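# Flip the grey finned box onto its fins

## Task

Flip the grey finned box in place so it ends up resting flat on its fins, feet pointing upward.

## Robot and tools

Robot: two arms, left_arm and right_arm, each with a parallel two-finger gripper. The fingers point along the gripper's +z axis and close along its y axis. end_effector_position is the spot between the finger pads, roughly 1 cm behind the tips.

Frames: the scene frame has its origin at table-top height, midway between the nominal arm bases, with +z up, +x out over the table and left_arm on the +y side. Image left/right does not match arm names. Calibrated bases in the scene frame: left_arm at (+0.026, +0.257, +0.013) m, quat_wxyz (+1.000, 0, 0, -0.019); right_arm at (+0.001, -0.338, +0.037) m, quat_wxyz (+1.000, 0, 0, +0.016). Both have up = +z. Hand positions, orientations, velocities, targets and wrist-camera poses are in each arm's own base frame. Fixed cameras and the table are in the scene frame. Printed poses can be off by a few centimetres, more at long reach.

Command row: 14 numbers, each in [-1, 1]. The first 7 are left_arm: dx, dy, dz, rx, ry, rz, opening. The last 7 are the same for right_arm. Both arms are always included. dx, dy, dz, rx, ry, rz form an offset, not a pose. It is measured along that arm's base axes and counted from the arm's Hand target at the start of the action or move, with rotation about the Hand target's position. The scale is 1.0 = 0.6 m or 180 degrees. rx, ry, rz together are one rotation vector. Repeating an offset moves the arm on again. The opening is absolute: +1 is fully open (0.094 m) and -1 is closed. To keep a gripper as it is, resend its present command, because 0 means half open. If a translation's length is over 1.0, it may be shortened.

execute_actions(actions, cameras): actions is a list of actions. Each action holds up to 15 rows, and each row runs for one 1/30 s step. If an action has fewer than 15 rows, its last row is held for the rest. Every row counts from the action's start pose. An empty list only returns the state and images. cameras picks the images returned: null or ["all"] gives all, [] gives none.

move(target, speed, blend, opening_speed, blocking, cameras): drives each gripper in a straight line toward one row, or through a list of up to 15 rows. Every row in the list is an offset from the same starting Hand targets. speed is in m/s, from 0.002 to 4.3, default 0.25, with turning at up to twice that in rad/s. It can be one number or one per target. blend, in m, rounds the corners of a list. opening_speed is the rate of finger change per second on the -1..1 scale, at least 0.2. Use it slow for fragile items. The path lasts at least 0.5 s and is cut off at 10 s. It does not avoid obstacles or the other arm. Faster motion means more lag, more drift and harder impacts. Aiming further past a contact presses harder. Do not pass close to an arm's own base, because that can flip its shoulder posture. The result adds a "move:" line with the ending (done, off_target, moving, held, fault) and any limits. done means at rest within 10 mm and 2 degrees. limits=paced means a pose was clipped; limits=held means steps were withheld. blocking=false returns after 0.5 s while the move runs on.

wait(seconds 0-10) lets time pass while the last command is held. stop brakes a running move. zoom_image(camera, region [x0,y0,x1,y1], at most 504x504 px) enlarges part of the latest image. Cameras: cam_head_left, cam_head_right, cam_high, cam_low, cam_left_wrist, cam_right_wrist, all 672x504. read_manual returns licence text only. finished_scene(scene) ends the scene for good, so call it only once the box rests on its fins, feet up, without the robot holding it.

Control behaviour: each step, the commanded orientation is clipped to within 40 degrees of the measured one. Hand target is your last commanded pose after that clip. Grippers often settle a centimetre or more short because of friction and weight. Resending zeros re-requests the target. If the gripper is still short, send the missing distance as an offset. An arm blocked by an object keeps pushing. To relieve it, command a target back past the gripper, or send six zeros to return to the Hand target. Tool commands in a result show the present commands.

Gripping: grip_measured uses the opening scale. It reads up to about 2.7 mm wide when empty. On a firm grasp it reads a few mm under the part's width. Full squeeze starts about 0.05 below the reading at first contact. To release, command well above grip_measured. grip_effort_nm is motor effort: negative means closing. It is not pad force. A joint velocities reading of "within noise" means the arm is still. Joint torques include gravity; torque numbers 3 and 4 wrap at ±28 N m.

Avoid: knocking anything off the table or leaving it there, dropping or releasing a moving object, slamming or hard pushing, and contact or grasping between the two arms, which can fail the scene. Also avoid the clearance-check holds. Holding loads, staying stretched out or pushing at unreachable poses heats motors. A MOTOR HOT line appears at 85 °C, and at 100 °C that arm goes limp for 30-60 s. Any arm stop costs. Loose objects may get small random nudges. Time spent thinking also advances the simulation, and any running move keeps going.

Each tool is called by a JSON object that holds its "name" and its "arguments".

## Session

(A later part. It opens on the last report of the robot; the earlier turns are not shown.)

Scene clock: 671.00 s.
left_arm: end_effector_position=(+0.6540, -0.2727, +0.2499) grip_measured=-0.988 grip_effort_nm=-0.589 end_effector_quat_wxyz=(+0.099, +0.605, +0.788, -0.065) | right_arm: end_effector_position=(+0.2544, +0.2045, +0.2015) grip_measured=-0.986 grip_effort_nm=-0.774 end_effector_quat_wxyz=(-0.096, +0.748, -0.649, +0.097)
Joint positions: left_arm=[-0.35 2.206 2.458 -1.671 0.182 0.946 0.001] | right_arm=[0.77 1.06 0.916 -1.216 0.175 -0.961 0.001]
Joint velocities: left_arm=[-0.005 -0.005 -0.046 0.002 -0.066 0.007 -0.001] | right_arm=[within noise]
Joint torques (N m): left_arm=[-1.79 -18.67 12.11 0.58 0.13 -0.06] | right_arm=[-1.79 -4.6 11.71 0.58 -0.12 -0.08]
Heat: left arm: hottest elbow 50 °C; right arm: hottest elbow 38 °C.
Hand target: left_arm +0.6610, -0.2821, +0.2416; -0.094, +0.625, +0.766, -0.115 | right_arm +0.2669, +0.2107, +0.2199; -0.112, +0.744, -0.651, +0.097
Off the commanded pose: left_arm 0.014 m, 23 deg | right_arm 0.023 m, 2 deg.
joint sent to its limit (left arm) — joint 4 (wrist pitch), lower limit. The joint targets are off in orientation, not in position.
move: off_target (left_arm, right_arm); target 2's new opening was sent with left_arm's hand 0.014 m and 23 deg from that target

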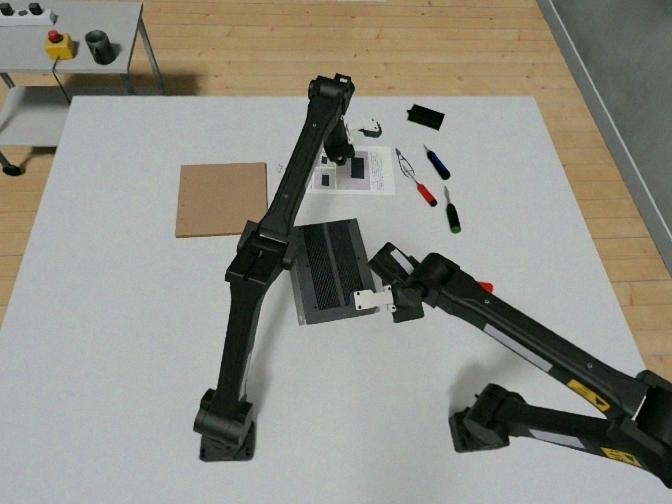

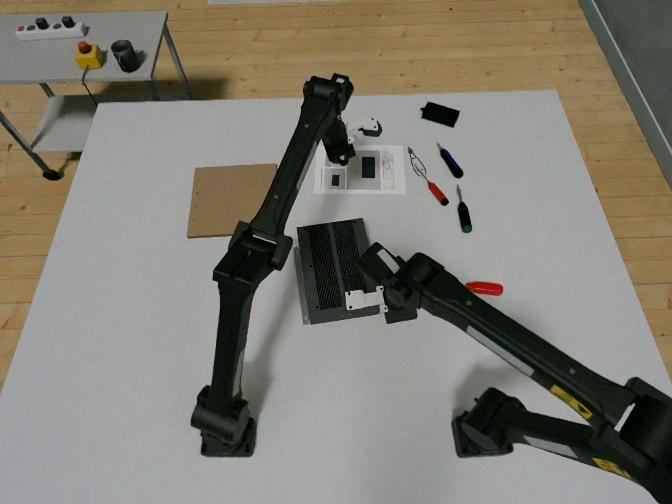

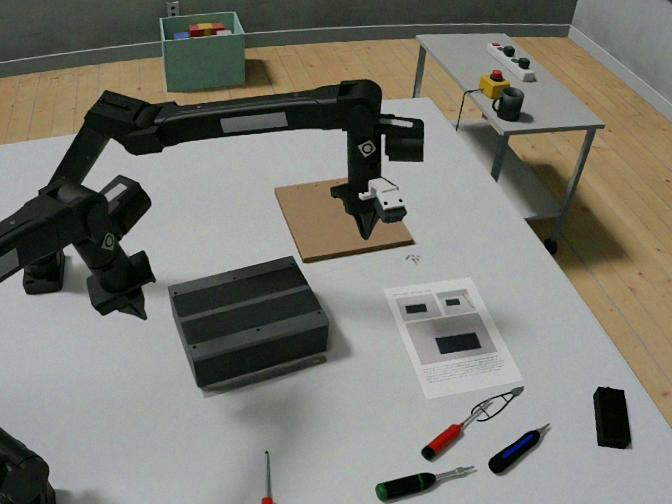

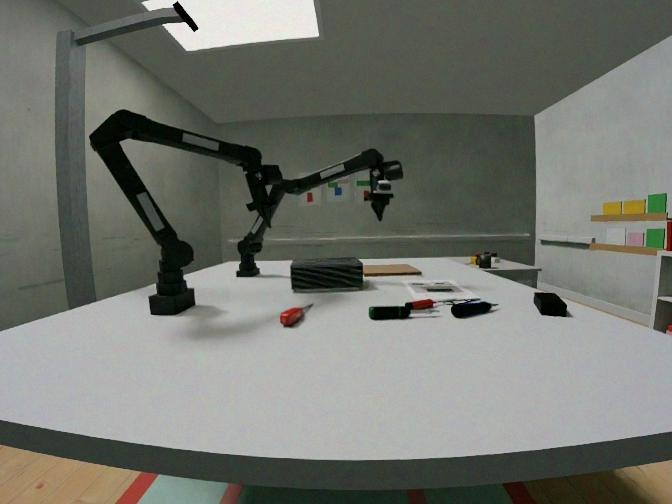

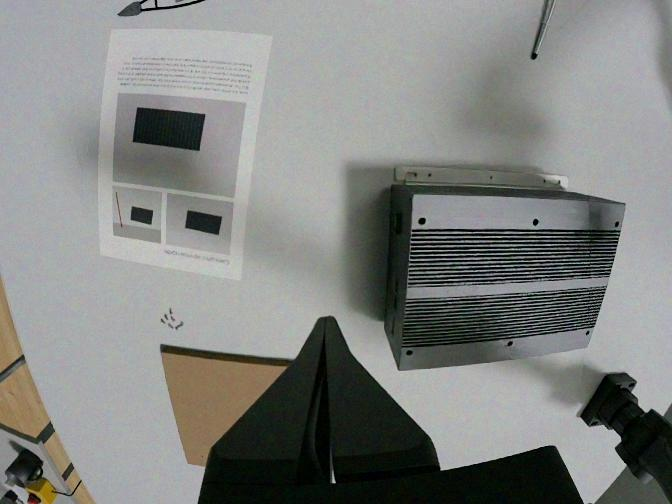

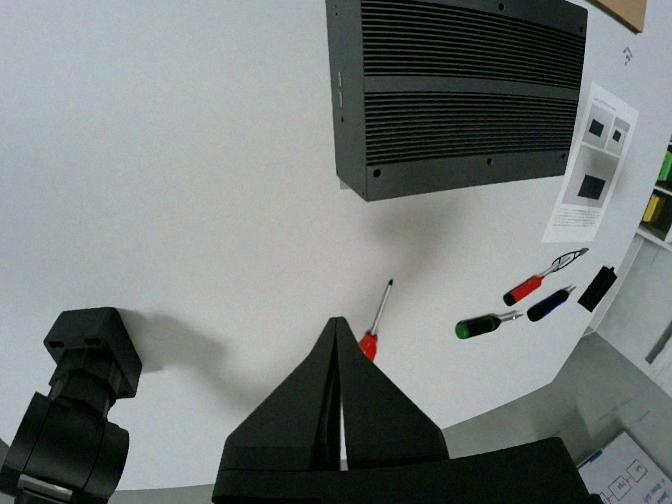

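{"name": "move", "arguments": {"target": [-0.053,-0.0315,-0.286,-0.0056,0.0272,0,-1,0.0285,0.007,-0.29,0.0096,-0.0716,0,-1], "speed": 0.15}}

Scene clock: 734.80 s.
left_arm: end_effector_position=(+0.6337, -0.2954, +0.0912) grip_measured=-0.989 grip_effort_nm=-0.598 end_effector_quat_wxyz=(-0.026, +0.614, +0.780, -0.120) | right_arm: end_effector_position=(+0.2840, +0.2085, +0.0461) grip_measured=-0.986 grip_effort_nm=-0.764 end_effector_quat_wxyz=(-0.191, +0.721, -0.644, +0.169)
Joint positions: left_arm=[-0.383 2.392 2.373 -1.672 0.216 0.964 0.001] | right_arm=[0.784 1.233 0.53 -0.449 0.31 -0.965 0.001]
Joint velocities: within noise
Joint torques (N m): left_arm=[-1.49 -20.84 8.58 0.03 0.4 -0.03] | right_arm=[0.62 -4.37 6.71 1.85 0.27 -0.08]
Heat: left arm: hottest elbow 53 °C; right arm: hottest elbow 46 °C.
Hand target: left_arm +0.6293, -0.3008, +0.0700; -0.121, +0.621, +0.760, -0.148 | right_arm +0.2841, +0.2149, +0.0460; -0.195, +0.727, -0.636, +0.170
Off the commanded pose: left_arm 0.022 m, 12 deg | right_arm 0.006 m, 1 deg.
joint sent to its limit (left arm) — joint 4 (wrist pitch), lower limit. The joint targets are off in orientation, not in position.
move: off_target (left_arm)

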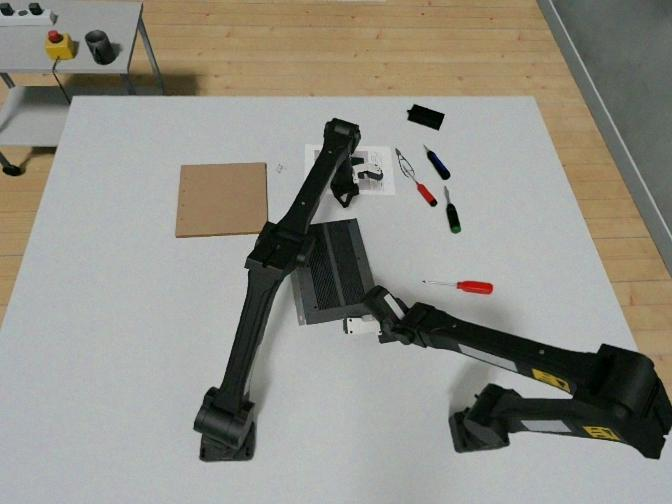

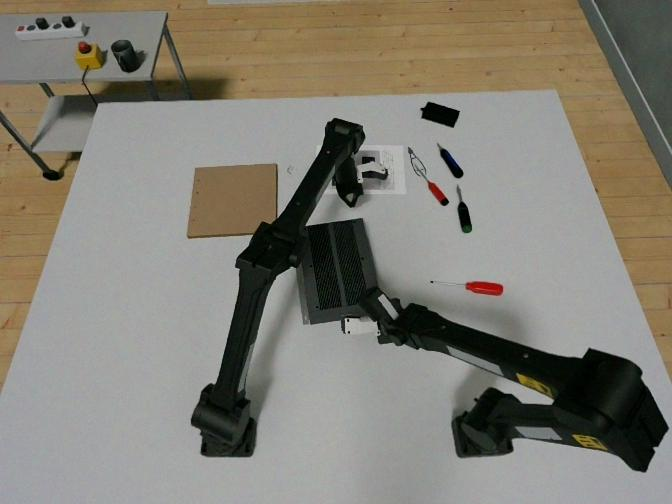

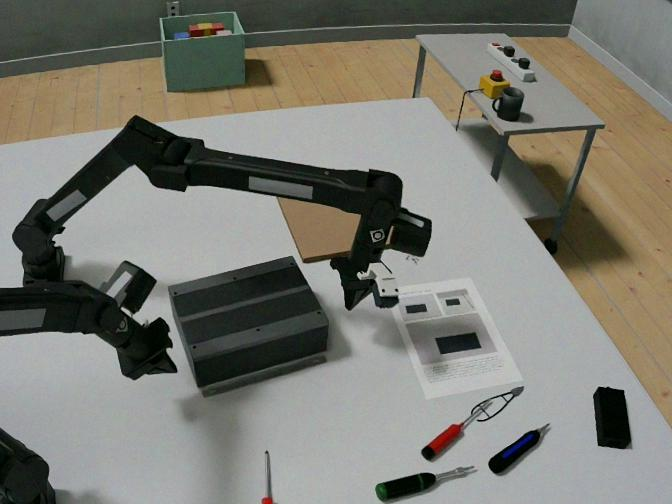

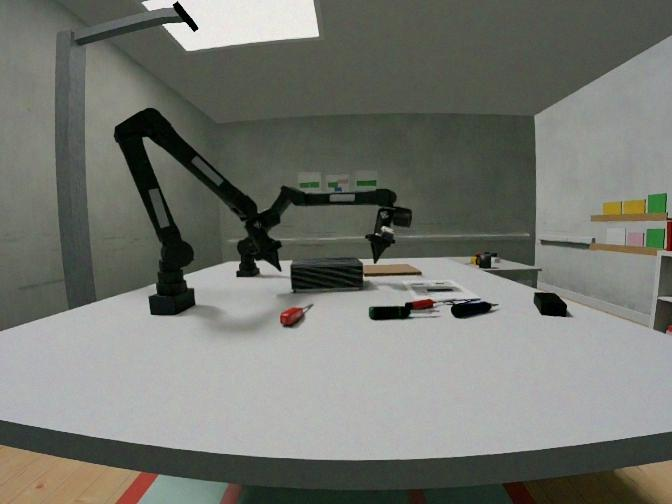

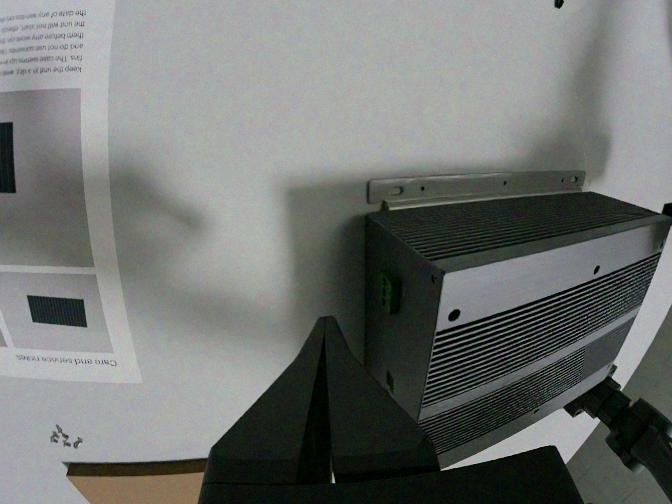

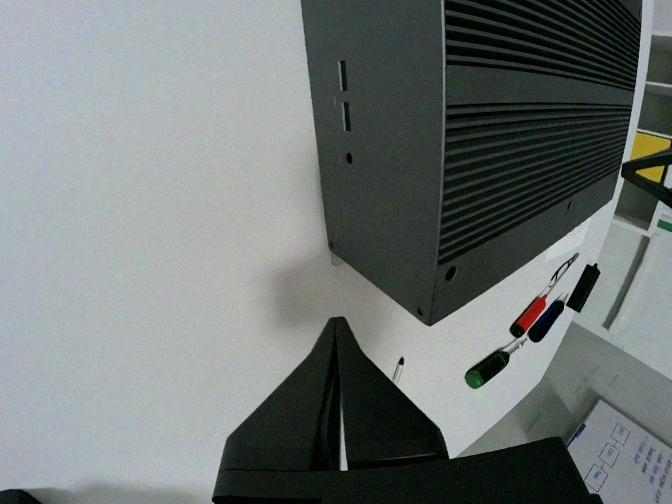

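{"name": "move", "arguments": {"target": [-0.05,-0.020,-0.015,0,0,0,-1,0.043,0.017,0.01,0,0,0,-1], "speed": 0.06, "cameras": ["cam_left_wrist","cam_right_wrist"]}}

Scene clock: 753.50 s.
left_arm: end_effector_position=(+0.6039, -0.3084, +0.0647) grip_measured=-0.989 grip_effort_nm=-0.603 end_effector_quat_wxyz=(-0.066, +0.621, +0.770, -0.133) | right_arm: end_effector_position=(+0.2913, +0.2138, +0.0395) grip_measured=-0.986 grip_effort_nm=-0.764 end_effector_quat_wxyz=(-0.176, +0.734, -0.634, +0.168)
Joint positions: left_arm=[-0.416 2.392 2.294 -1.674 0.221 0.964 0.001] | right_arm=[0.777 1.286 0.559 -0.449 0.302 -1 0.001]
Joint velocities: within noise
Joint torques (N m): left_arm=[-1.55 -22.71 7.84 0.01 0.39 -0.23] | right_arm=[-2.02 -4.6 9.48 1.51 -0.01 -0.05]
Heat: left arm: hottest elbow 51 °C; right arm: hottest elbow 43 °C.
Hand target: left_arm +0.5992, -0.3129, +0.0611; -0.121, +0.621, +0.760, -0.148 | right_arm +0.3099, +0.2251, +0.0520; -0.195, +0.727, -0.636, +0.170
Off the commanded pose: left_arm 0.007 m, 7 deg | right_arm 0.025 m, 2 deg.
joint sent to its limit (left arm) — joint 4 (wrist pitch), lower limit. The joint targets are off in orientation, not in position.
move: off_target (left_arm, right_arm)
Images, in order (width x height): cam_left_wrist 672x504, cam_right_wrist 672x504.

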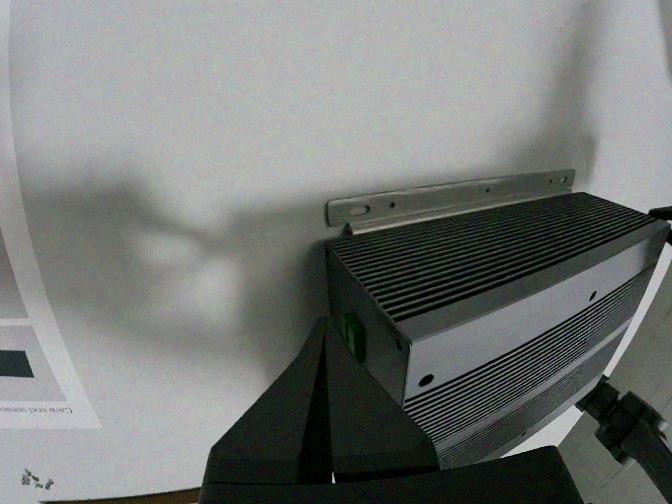

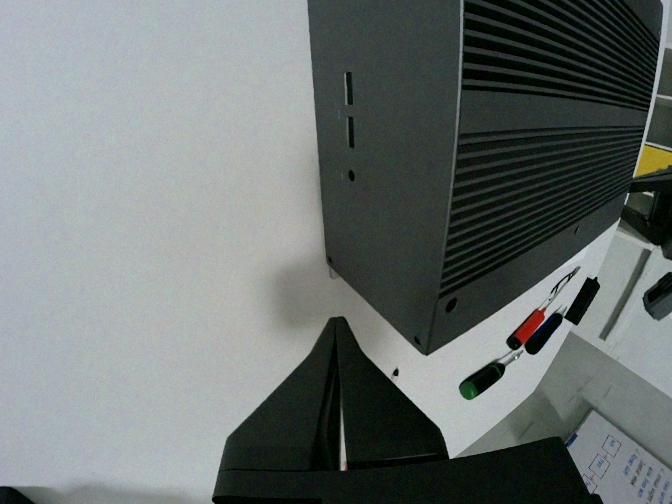

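{"name": "move", "arguments": {"target": [[0.02,0.0,0.02,0,0,0,-1,0,0,0.03,0,0,0,-1],[0.01,-0.012,0.035,0,0,0,-1,0.015,0.005,0.03,0,0,0,-1]], "speed": 0.06, "cameras": ["cam_left_wrist","cam_right_wrist","cam_high"]}}

Scene clock: 764.53 s.
left_arm: end_effector_position=(+0.6023, -0.3116, +0.0648) grip_measured=-0.989 grip_effort_nm=-0.593 end_effector_quat_wxyz=(-0.067, +0.620, +0.770, -0.134) | right_arm: end_effector_position=(+0.3031, +0.2199, +0.0579) grip_measured=-0.986 grip_effort_nm=-0.769 end_effector_quat_wxyz=(-0.184, +0.732, -0.634, +0.169)
Joint positions: left_arm=[-0.42 2.392 2.294 -1.674 0.224 0.957 0.001] | right_arm=[0.763 1.271 0.605 -0.49 0.297 -1.012 0.001]
Joint velocities: within noise
Joint torques (N m): left_arm=[-1.38 -24.29 9.88 0.02 0.39 -0.34] | right_arm=[-1.73 -5.83 9.98 1.09 -0.08 -0.04]
Heat: left arm: hottest elbow 49 °C; right arm: hottest elbow 43 °C.
Hand target: left_arm +0.6053, -0.3201, +0.0821; -0.121, +0.621, +0.760, -0.148 | right_arm +0.3189, +0.2281, +0.0700; -0.195, +0.727, -0.636, +0.170
Off the commanded pose: left_arm 0.020 m, 6 deg | right_arm 0.022 m, 1 deg.
joint sent to its limit (left arm) — joint 4 (wrist pitch), lower limit. The joint targets are off in orientation, not in position.
move: off_target (left_arm, right_arm)
Images, in order (width x height): cam_high 672x504, cam_left_wrist 672x504, cam_right_wrist 672x504.

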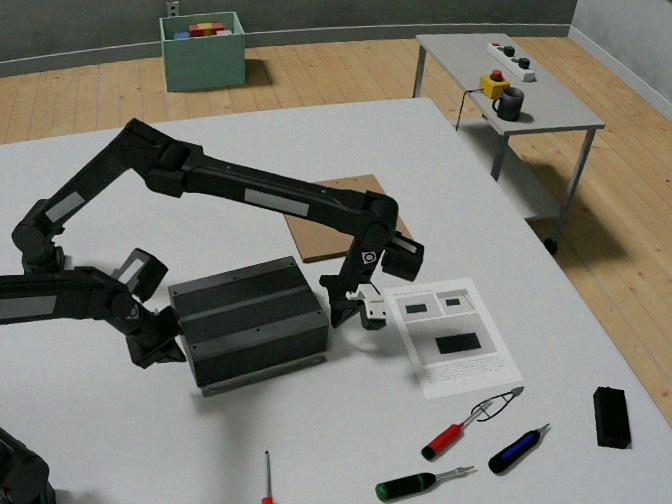

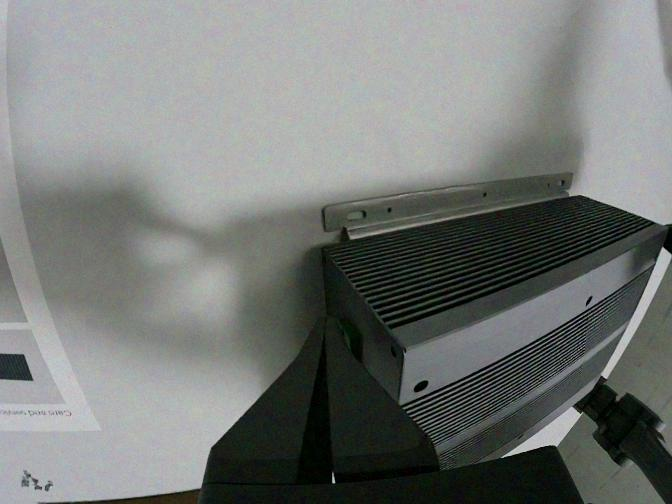

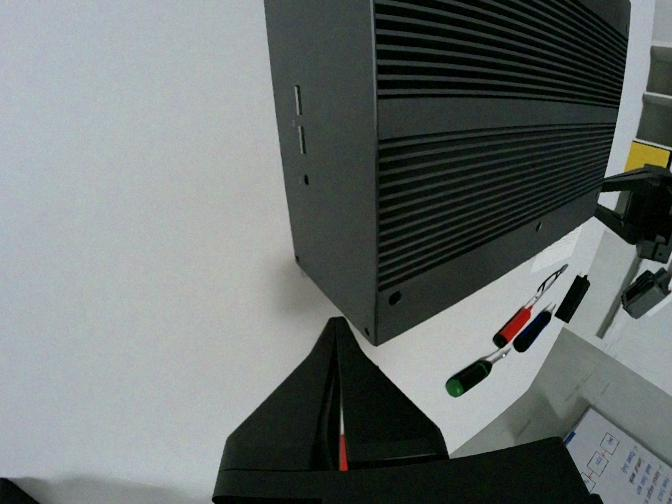

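{"name": "move", "arguments": {"target": [[0.01,0.0,0.035,0,0,0,-1,0,0,0.0,0,0,0,-1],[-0.045,-0.012,0.035,0,0,0,-1,0.05,0.007,0.0,0,0,0,-1]], "speed": 0.06}}

Scene clock: 780.93 s.
left_arm: end_effector_position=(+0.5896, -0.3198, +0.0929) grip_measured=-0.989 grip_effort_nm=-0.598 end_effector_quat_wxyz=(-0.055, +0.621, +0.771, -0.130) | right_arm: end_effector_position=(+0.3153, +0.2191, +0.0468) grip_measured=-0.986 grip_effort_nm=-0.764 end_effector_quat_wxyz=(-0.165, +0.741, -0.631, +0.160)
Joint positions: left_arm=[-0.439 2.323 2.246 -1.665 0.226 0.938 0.001] | right_arm=[0.727 1.333 0.636 -0.491 0.267 -1.056 0.001]
Joint velocities: within noise
Joint torques (N m): left_arm=[-2.02 -24.47 7.05 -0.28 0.62 -0.33] | right_arm=[-2.84 -6.53 11.41 1.94 0.31 -0.04]
Heat: left arm: hottest elbow 49 °C; right arm: hottest elbow 43 °C.
Hand target: left_arm +0.5783, -0.3272, +0.1031; -0.121, +0.621, +0.760, -0.148 | right_arm +0.3488, +0.2324, +0.0700; -0.195, +0.727, -0.636, +0.170
Off the commanded pose: left_arm 0.017 m, 8 deg | right_arm 0.043 m, 4 deg.
joint sent to its limit (left arm) — joint 4 (wrist pitch), lower limit. The joint targets are off in orientation, not in position.
move: off_target (left_arm, right_arm)

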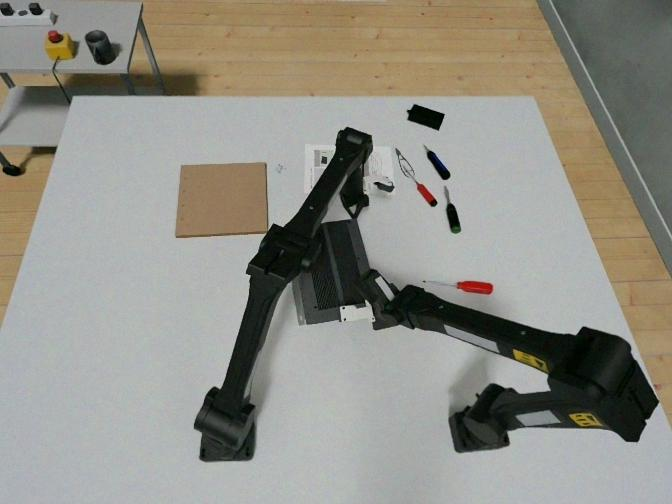

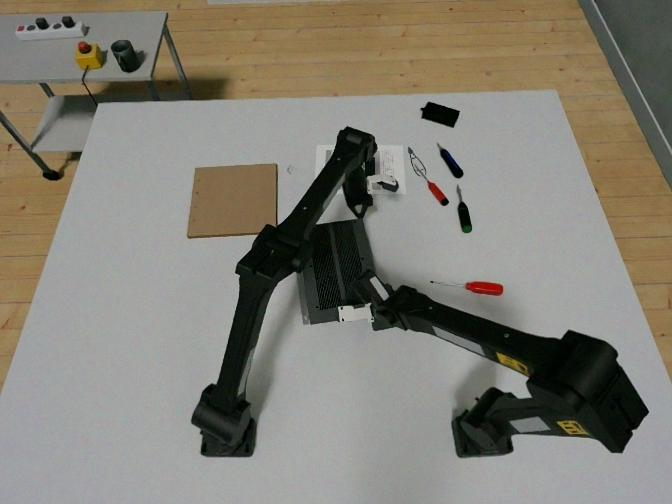

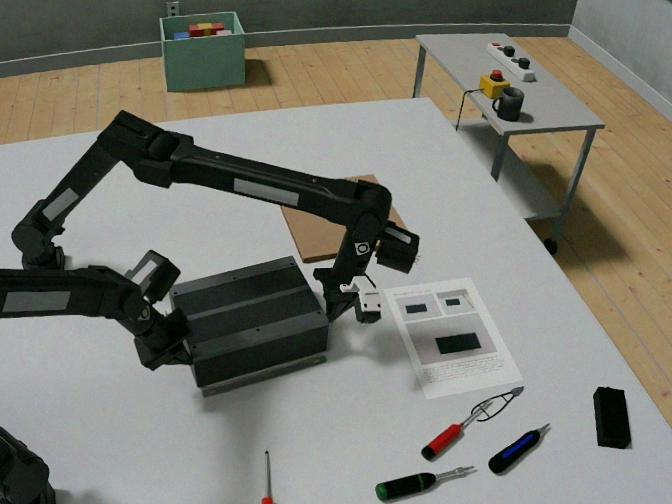

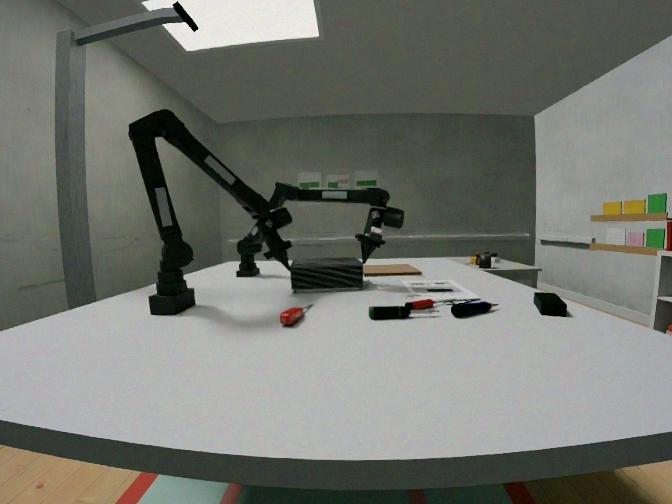

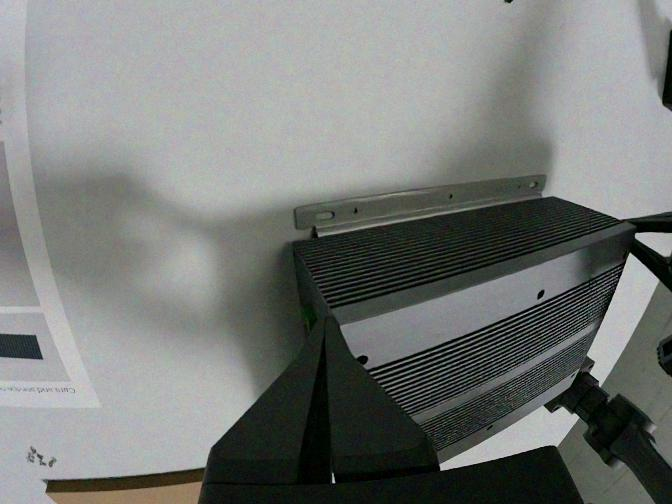

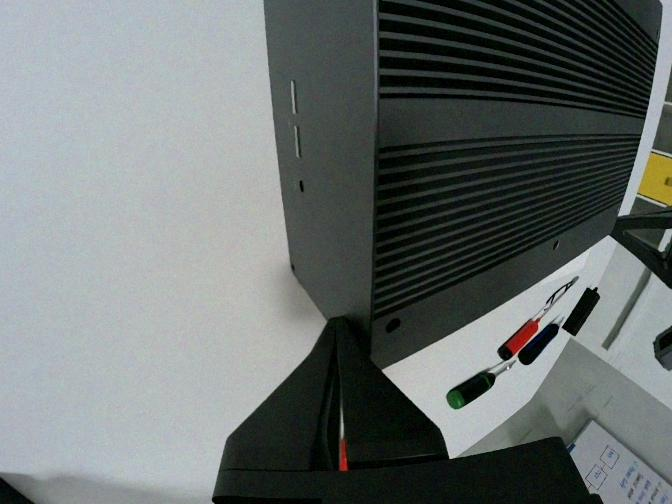

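{"name": "move", "arguments": {"target": [[0.03,0.006,0.0,0,0,0,-1,-0.01,0,0.0,0,0,0,-1],[0.03,0.006,-0.035,0,0,0,-1,-0.01,0,0.0,0,0,0,-1],[-0.02,0.0,-0.03,0,0,0,-1,0.01,0.0,0.0,0,0,0,-1]], "speed": 0.08, "cameras": ["cam_left_wrist","cam_right_wrist"]}}

Scene clock: 790.57 s.
left_arm: end_effector_position=(+0.5885, -0.3162, +0.0845) grip_measured=-0.989 grip_effort_nm=-0.598 end_effector_quat_wxyz=(-0.059, +0.620, +0.772, -0.128) | right_arm: end_effector_position=(+0.3157, +0.2180, +0.0442) grip_measured=-0.986 grip_effort_nm=-0.759 end_effector_quat_wxyz=(-0.159, +0.745, -0.629, +0.156)
Joint positions: left_arm=[-0.436 2.322 2.221 -1.649 0.221 0.937 0.001] | right_arm=[0.72 1.342 0.64 -0.496 0.258 -1.067 0.001]
Joint velocities: within noise
Joint torques (N m): left_arm=[-2.96 -23.36 6.08 -0.96 0.78 -0.29] | right_arm=[-3.25 -6.3 11.92 1.92 0.48 -0.05]
Heat: left arm: hottest elbow 48 °C; right arm: hottest elbow 44 °C.
Hand target: left_arm +0.5662, -0.3274, +0.0850; -0.121, +0.621, +0.760, -0.148 | right_arm +0.3548, +0.2324, +0.0700; -0.195, +0.727, -0.636, +0.170
Off the commanded pose: left_arm 0.025 m, 8 deg | right_arm 0.049 m, 5 deg.
joint sent to its limit (left arm) — joint 4 (wrist pitch), lower limit. The joint targets are off in orientation, not in position.
move: off_target (left_arm, right_arm)
Images, in order (width x height): cam_left_wrist 672x504, cam_right_wrist 672x504.

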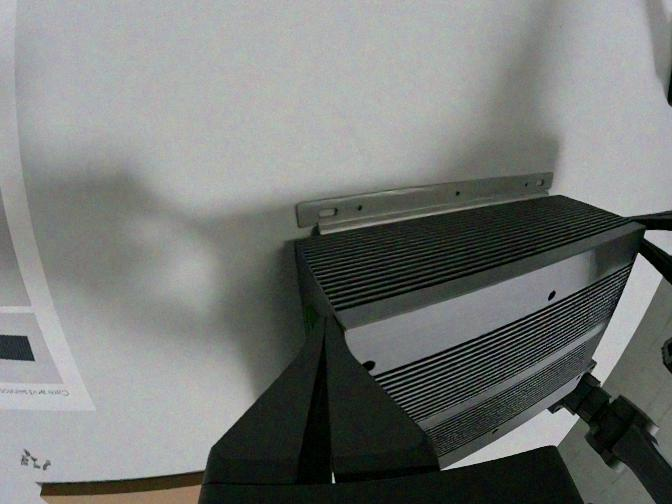

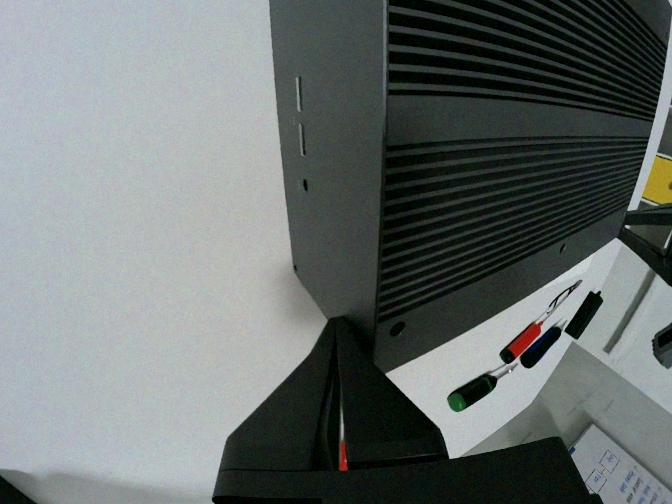

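{"name": "move", "arguments": {"target": [[-0.04,-0.008,0.01,0,0,0,-1,0.04,0.005,0.01,0,0,0,-1],[-0.045,0.015,0.08,0,0,0,-1,0.037,0.025,0.06,0,0,0,-1]], "speed": 0.06, "cameras": ["cam_left_wrist","cam_right_wrist","cam_high","cam_low"]}}

Scene clock: 801.70 s.
left_arm: end_effector_position=(+0.5393, -0.3235, +0.1227) grip_measured=-0.989 grip_effort_nm=-0.593 end_effector_quat_wxyz=(-0.074, +0.628, +0.763, -0.137) | right_arm: end_effector_position=(+0.3170, +0.2171, +0.0526) grip_measured=-0.986 grip_effort_nm=-0.759 end_effector_quat_wxyz=(-0.115, +0.757, -0.627, +0.141)
Joint positions: left_arm=[-0.476 2.191 2.085 -1.671 0.236 0.927 0.001] | right_arm=[0.707 1.365 0.716 -0.64 0.238 -1.085 0.001]
Joint velocities: within noise
Joint torques (N m): left_arm=[-0.15 -22.18 7.83 -0.14 0.4 -0.31] | right_arm=[-2.49 -9 14.71 2.59 1.24 0.05]
Heat: left arm: hottest elbow 46 °C; right arm: hottest elbow 47 °C.
Hand target: left_arm +0.5393, -0.3183, +0.1330; -0.121, +0.621, +0.760, -0.148 | right_arm +0.3771, +0.2475, +0.1060; -0.195, +0.727, -0.636, +0.170
Off the commanded pose: left_arm 0.012 m, 6 deg | right_arm 0.086 m, 10 deg.
joint sent to its limit (left arm) — joint 4 (wrist pitch), lower limit. The joint targets are off in orientation, not in position.
move: off_target (left_arm, right_arm)
Images, in order (width x height): cam_high 672x504, cam_low 672x504, cam_left_wrist 672x504, cam_right_wrist 672x504.

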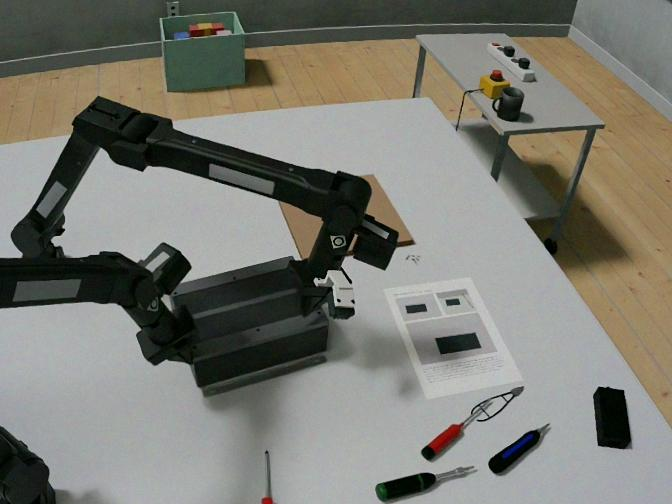

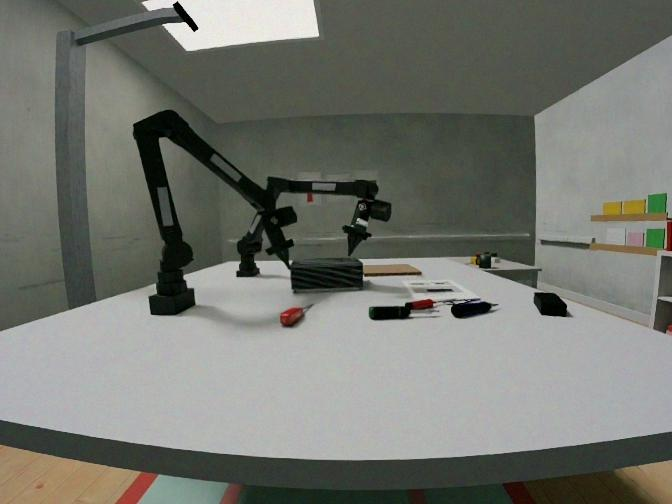

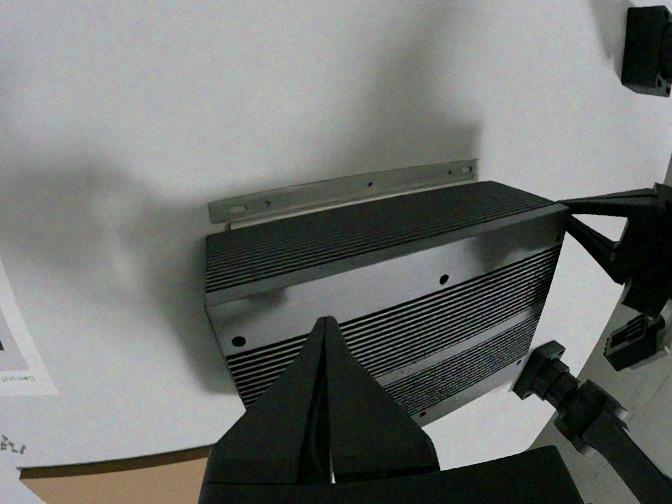

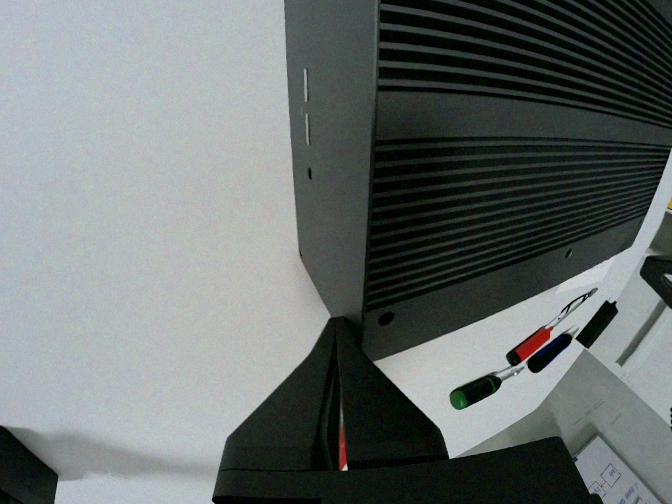

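{"name": "move", "arguments": {"target": [[0,0,0.15,0,0,0,-1,-0.212,-0.079,0.073,0,0,0,-1],[-0.199,0.397,0.11,-0.2405,-0.2193,0.1637,-1,-0.128,-0.3125,0.157,0.3087,0.1289,-0.0431,-1],[-0.227,0.377,-0.177,-0.2405,-0.2193,0.1637,-1,0.159,-0.151,-0.088,0.3087,0.1289,-0.0431,-1]], "blend": [0.03,0.02,0]}}

Scene clock: 951.43 s.
left_arm: end_effector_position=(+0.4043, -0.0882, +0.0344) grip_measured=-0.989 grip_effort_nm=-0.593 end_effector_quat_wxyz=(+0.410, +0.431, +0.774, -0.217) | right_arm: end_effector_position=(+0.4560, +0.1502, +0.0456) grip_measured=-0.986 grip_effort_nm=-0.755 end_effector_quat_wxyz=(+0.360, -0.522, +0.720, +0.282)
Joint positions: left_arm=[0.094 1.534 0.551 0.002 0.817 0.848 0.001] | right_arm=[0.039 1.689 0.847 -0.316 -0.883 -1.02 0.001]
Joint velocities: within noise
Joint torques (N m): left_arm=[-1.67 -6.18 5.45 2.07 0.42 -0.32] | right_arm=[0.15 -10.52 8.42 1.59 -0.43 0.06]
Heat: left arm: hottest shoulder 43 °C; right arm: hottest elbow 56 °C.
Hand target: left_arm +0.4029, -0.0921, +0.0267; +0.404, +0.428, +0.777, -0.223 | right_arm +0.4724, +0.1567, +0.0532; +0.371, -0.529, +0.712, +0.275
Off the commanded pose: left_arm 0.009 m, 1 deg | right_arm 0.019 m, 2 deg.
move: off_target (right_arm)

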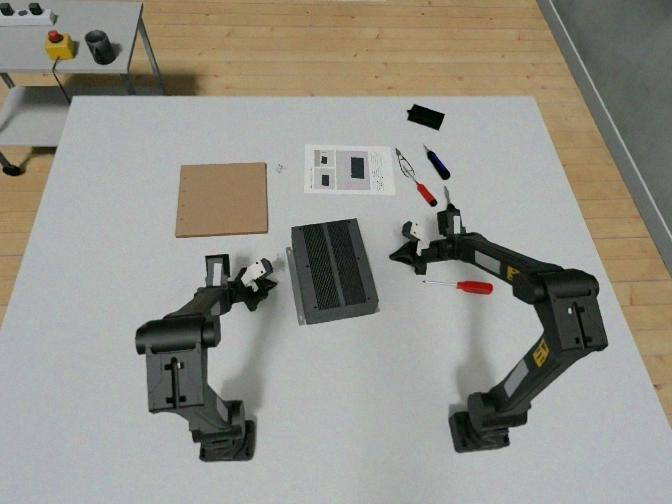

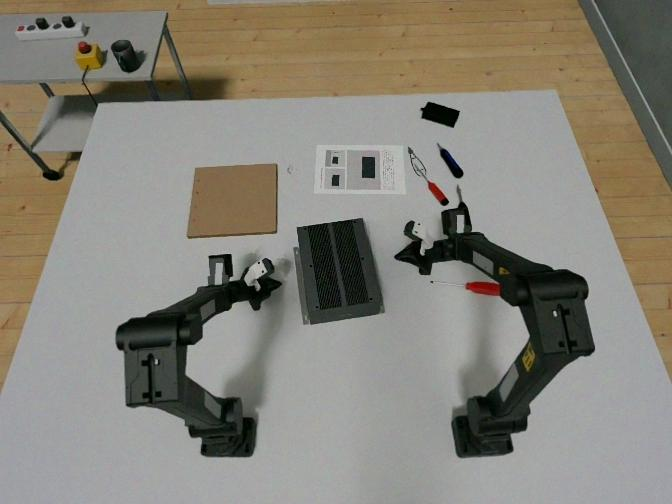

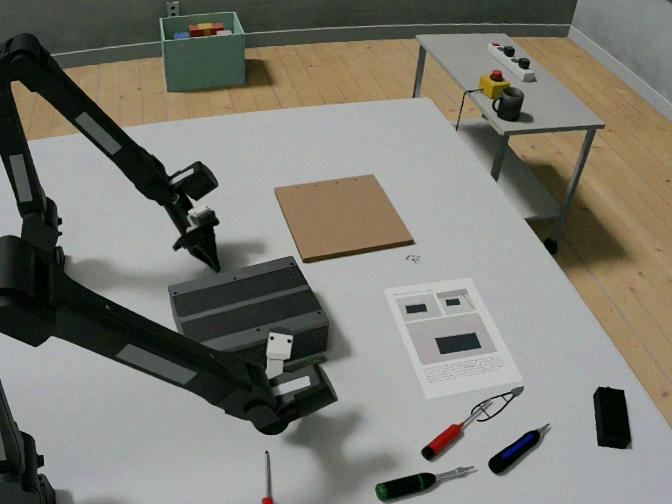

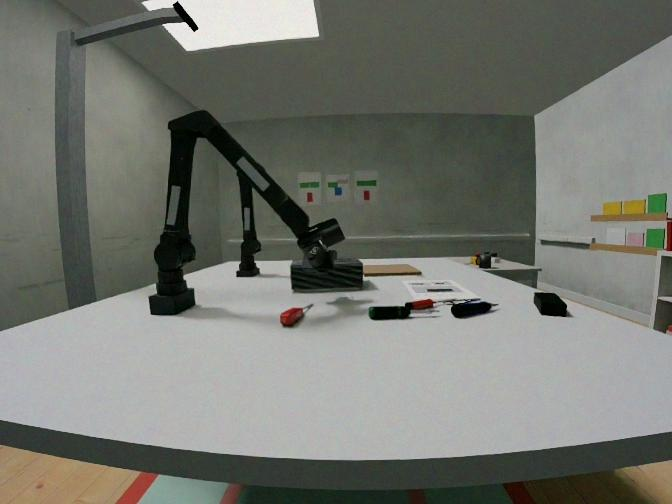

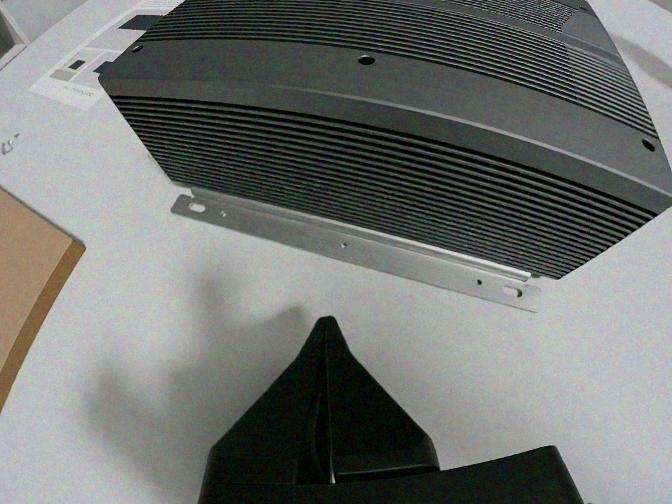

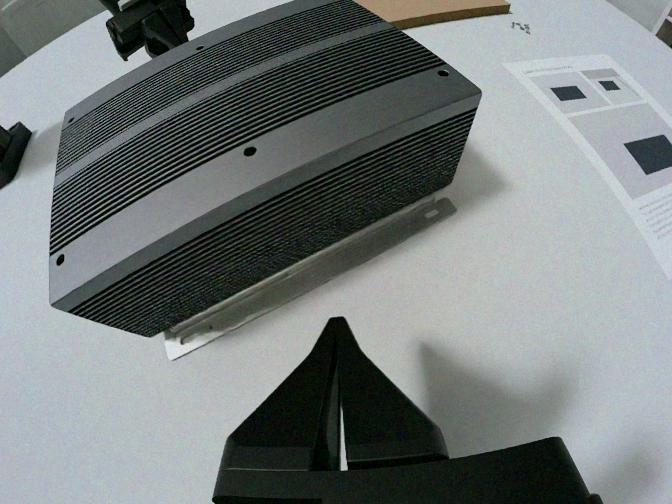

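{"name": "zoom_image", "arguments": {"camera": "cam_left_wrist", "region": [420, 180, 580, 320]}}

{"name": "zoom_image", "arguments": {"camera": "cam_right_wrist", "region": [40, 240, 260, 370]}}

Scaled by 3.150 from the camera's 672x504 image, which has a finer 960x720 frame.

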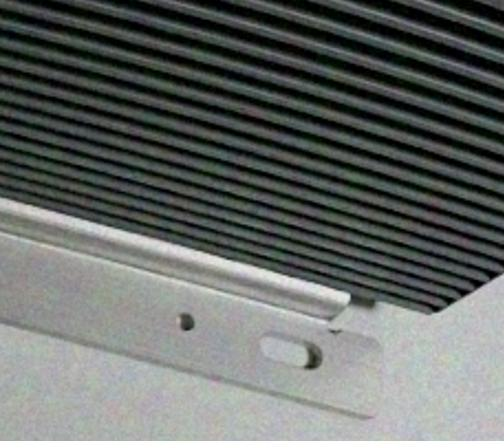

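Scaled by 2.291 from the camera's 672x504 image, which has a finer 960x720 frame.

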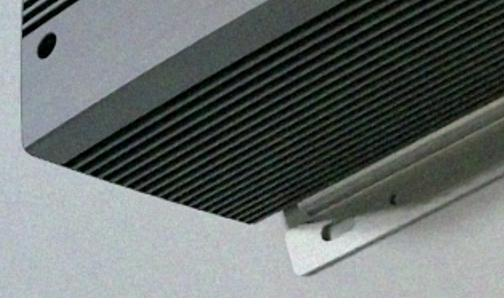

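{"name": "move", "arguments": {"target": [[0,0,-0.037,0,0,0,-1,0,0,0.02,0,0,0,-1],[0.019,-0.1,-0.037,0,0,0,-1,-0.008,0.075,0.02,0,0,0,-1]], "speed": 0.1, "cameras": ["cam_left_wrist","cam_right_wrist"]}}

Scene clock: 977.73 s.
left_arm: end_effector_position=(+0.4116, -0.1489, +0.0100) grip_measured=-0.989 grip_effort_nm=-0.589 end_effector_quat_wxyz=(+0.407, +0.431, +0.775, -0.220) | right_arm: end_effector_position=(+0.4584, +0.1946, +0.0519) grip_measured=-0.986 grip_effort_nm=-0.759 end_effector_quat_wxyz=(+0.356, -0.523, +0.721, +0.282)
Joint positions: left_arm=[-0.088 1.636 0.539 0.244 0.708 0.651 0.001] | right_arm=[0.144 1.681 0.851 -0.229 -0.833 -0.88 0.001]
Joint velocities: within noise
Joint torques (N m): left_arm=[-1.61 -6.95 5.7 2.39 0.32 -0.34] | right_arm=[0.62 -13.1 7.17 1.84 -0.36 0.04]
Heat: left arm: hottest elbow 42 °C; right arm: hottest elbow 54 °C.
Hand target: left_arm +0.4144, -0.1521, +0.0045; +0.404, +0.428, +0.777, -0.223 | right_arm +0.4677, +0.2016, +0.0651; +0.371, -0.529, +0.712, +0.275
Off the commanded pose: left_arm 0.007 m, 1 deg | right_arm 0.018 m, 2 deg.
move: off_target (right_arm)
Images, in order (width x height): cam_left_wrist 672x504, cam_right_wrist 672x504.

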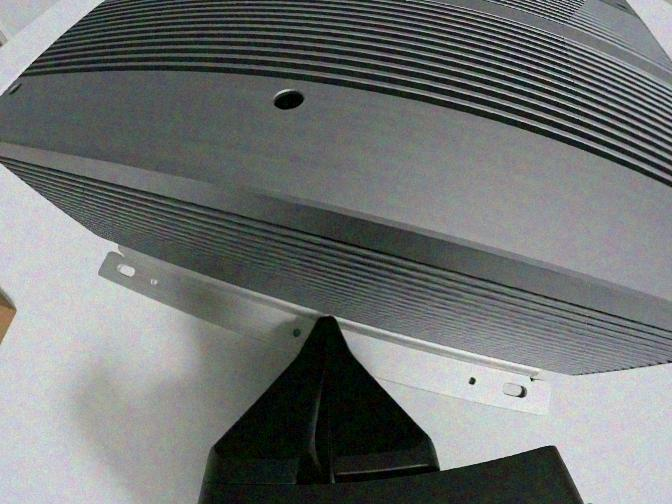

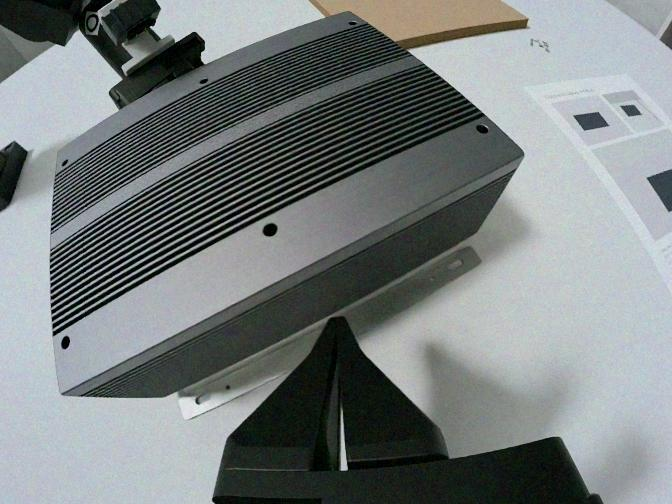

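{"name": "move", "arguments": {"target": [[0.006,-0.035,0,0,0,0,-1,-0.006,0.05,0.0,0,0,0,-1],[0.01,-0.055,0,0,0,0,-1,-0.013,0.12,0.02,0,0,0,-1]], "speed": 0.08, "cameras": ["cam_left_wrist","cam_right_wrist","cam_high"]}}

Scene clock: 983.27 s.
left_arm: end_effector_position=(+0.4202, -0.1523, +0.0088) grip_measured=-0.989 grip_effort_nm=-0.589 end_effector_quat_wxyz=(+0.408, +0.405, +0.793, -0.202) | right_arm: end_effector_position=(+0.4688, +0.2197, +0.0536) grip_measured=-0.986 grip_effort_nm=-0.764 end_effector_quat_wxyz=(+0.353, -0.490, +0.756, +0.254)
Joint positions: left_arm=[-0.118 1.639 0.539 0.289 0.63 0.567 0.001] | right_arm=[0.222 1.671 0.851 -0.138 -0.706 -0.697 0.001]
Joint velocities: within noise
Joint torques (N m): left_arm=[-6.42 -6.07 6.9 2.69 0.99 -0.3] | right_arm=[7.24 -13.33 7.5 2.82 -1.81 0.04]
Heat: left arm: hottest elbow 42 °C; right arm: hottest elbow 52 °C.
Hand target: left_arm +0.4204, -0.1852, +0.0046; +0.404, +0.428, +0.777, -0.223 | right_arm +0.4598, +0.2736, +0.0771; +0.371, -0.529, +0.712, +0.275
Off the commanded pose: left_arm 0.033 m, 4 deg | right_arm 0.060 m, 7 deg.
move: off_target (left_arm, right_arm)
Images, in order (width x height): cam_high 672x504, cam_left_wrist 672x504, cam_right_wrist 672x504.

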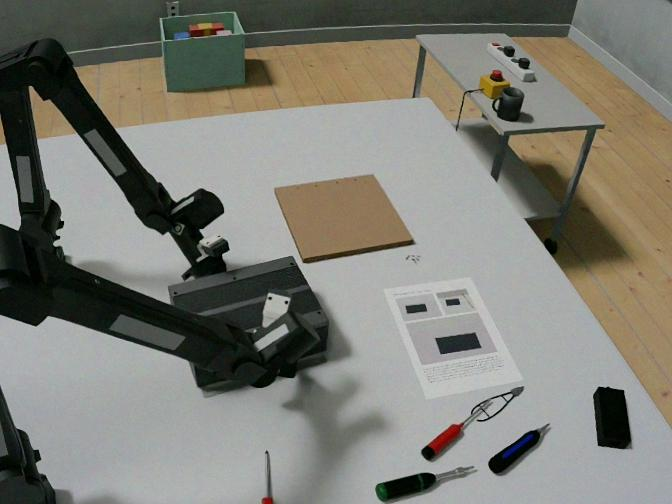

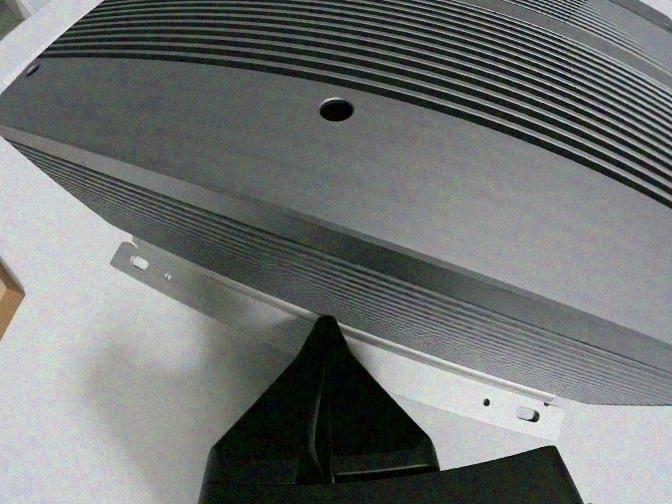

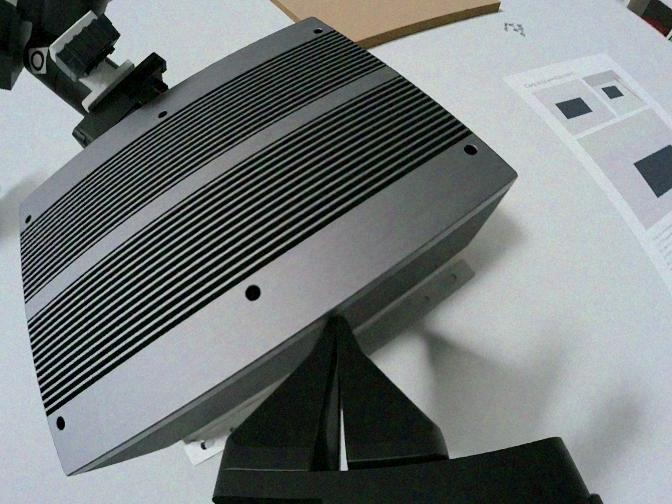

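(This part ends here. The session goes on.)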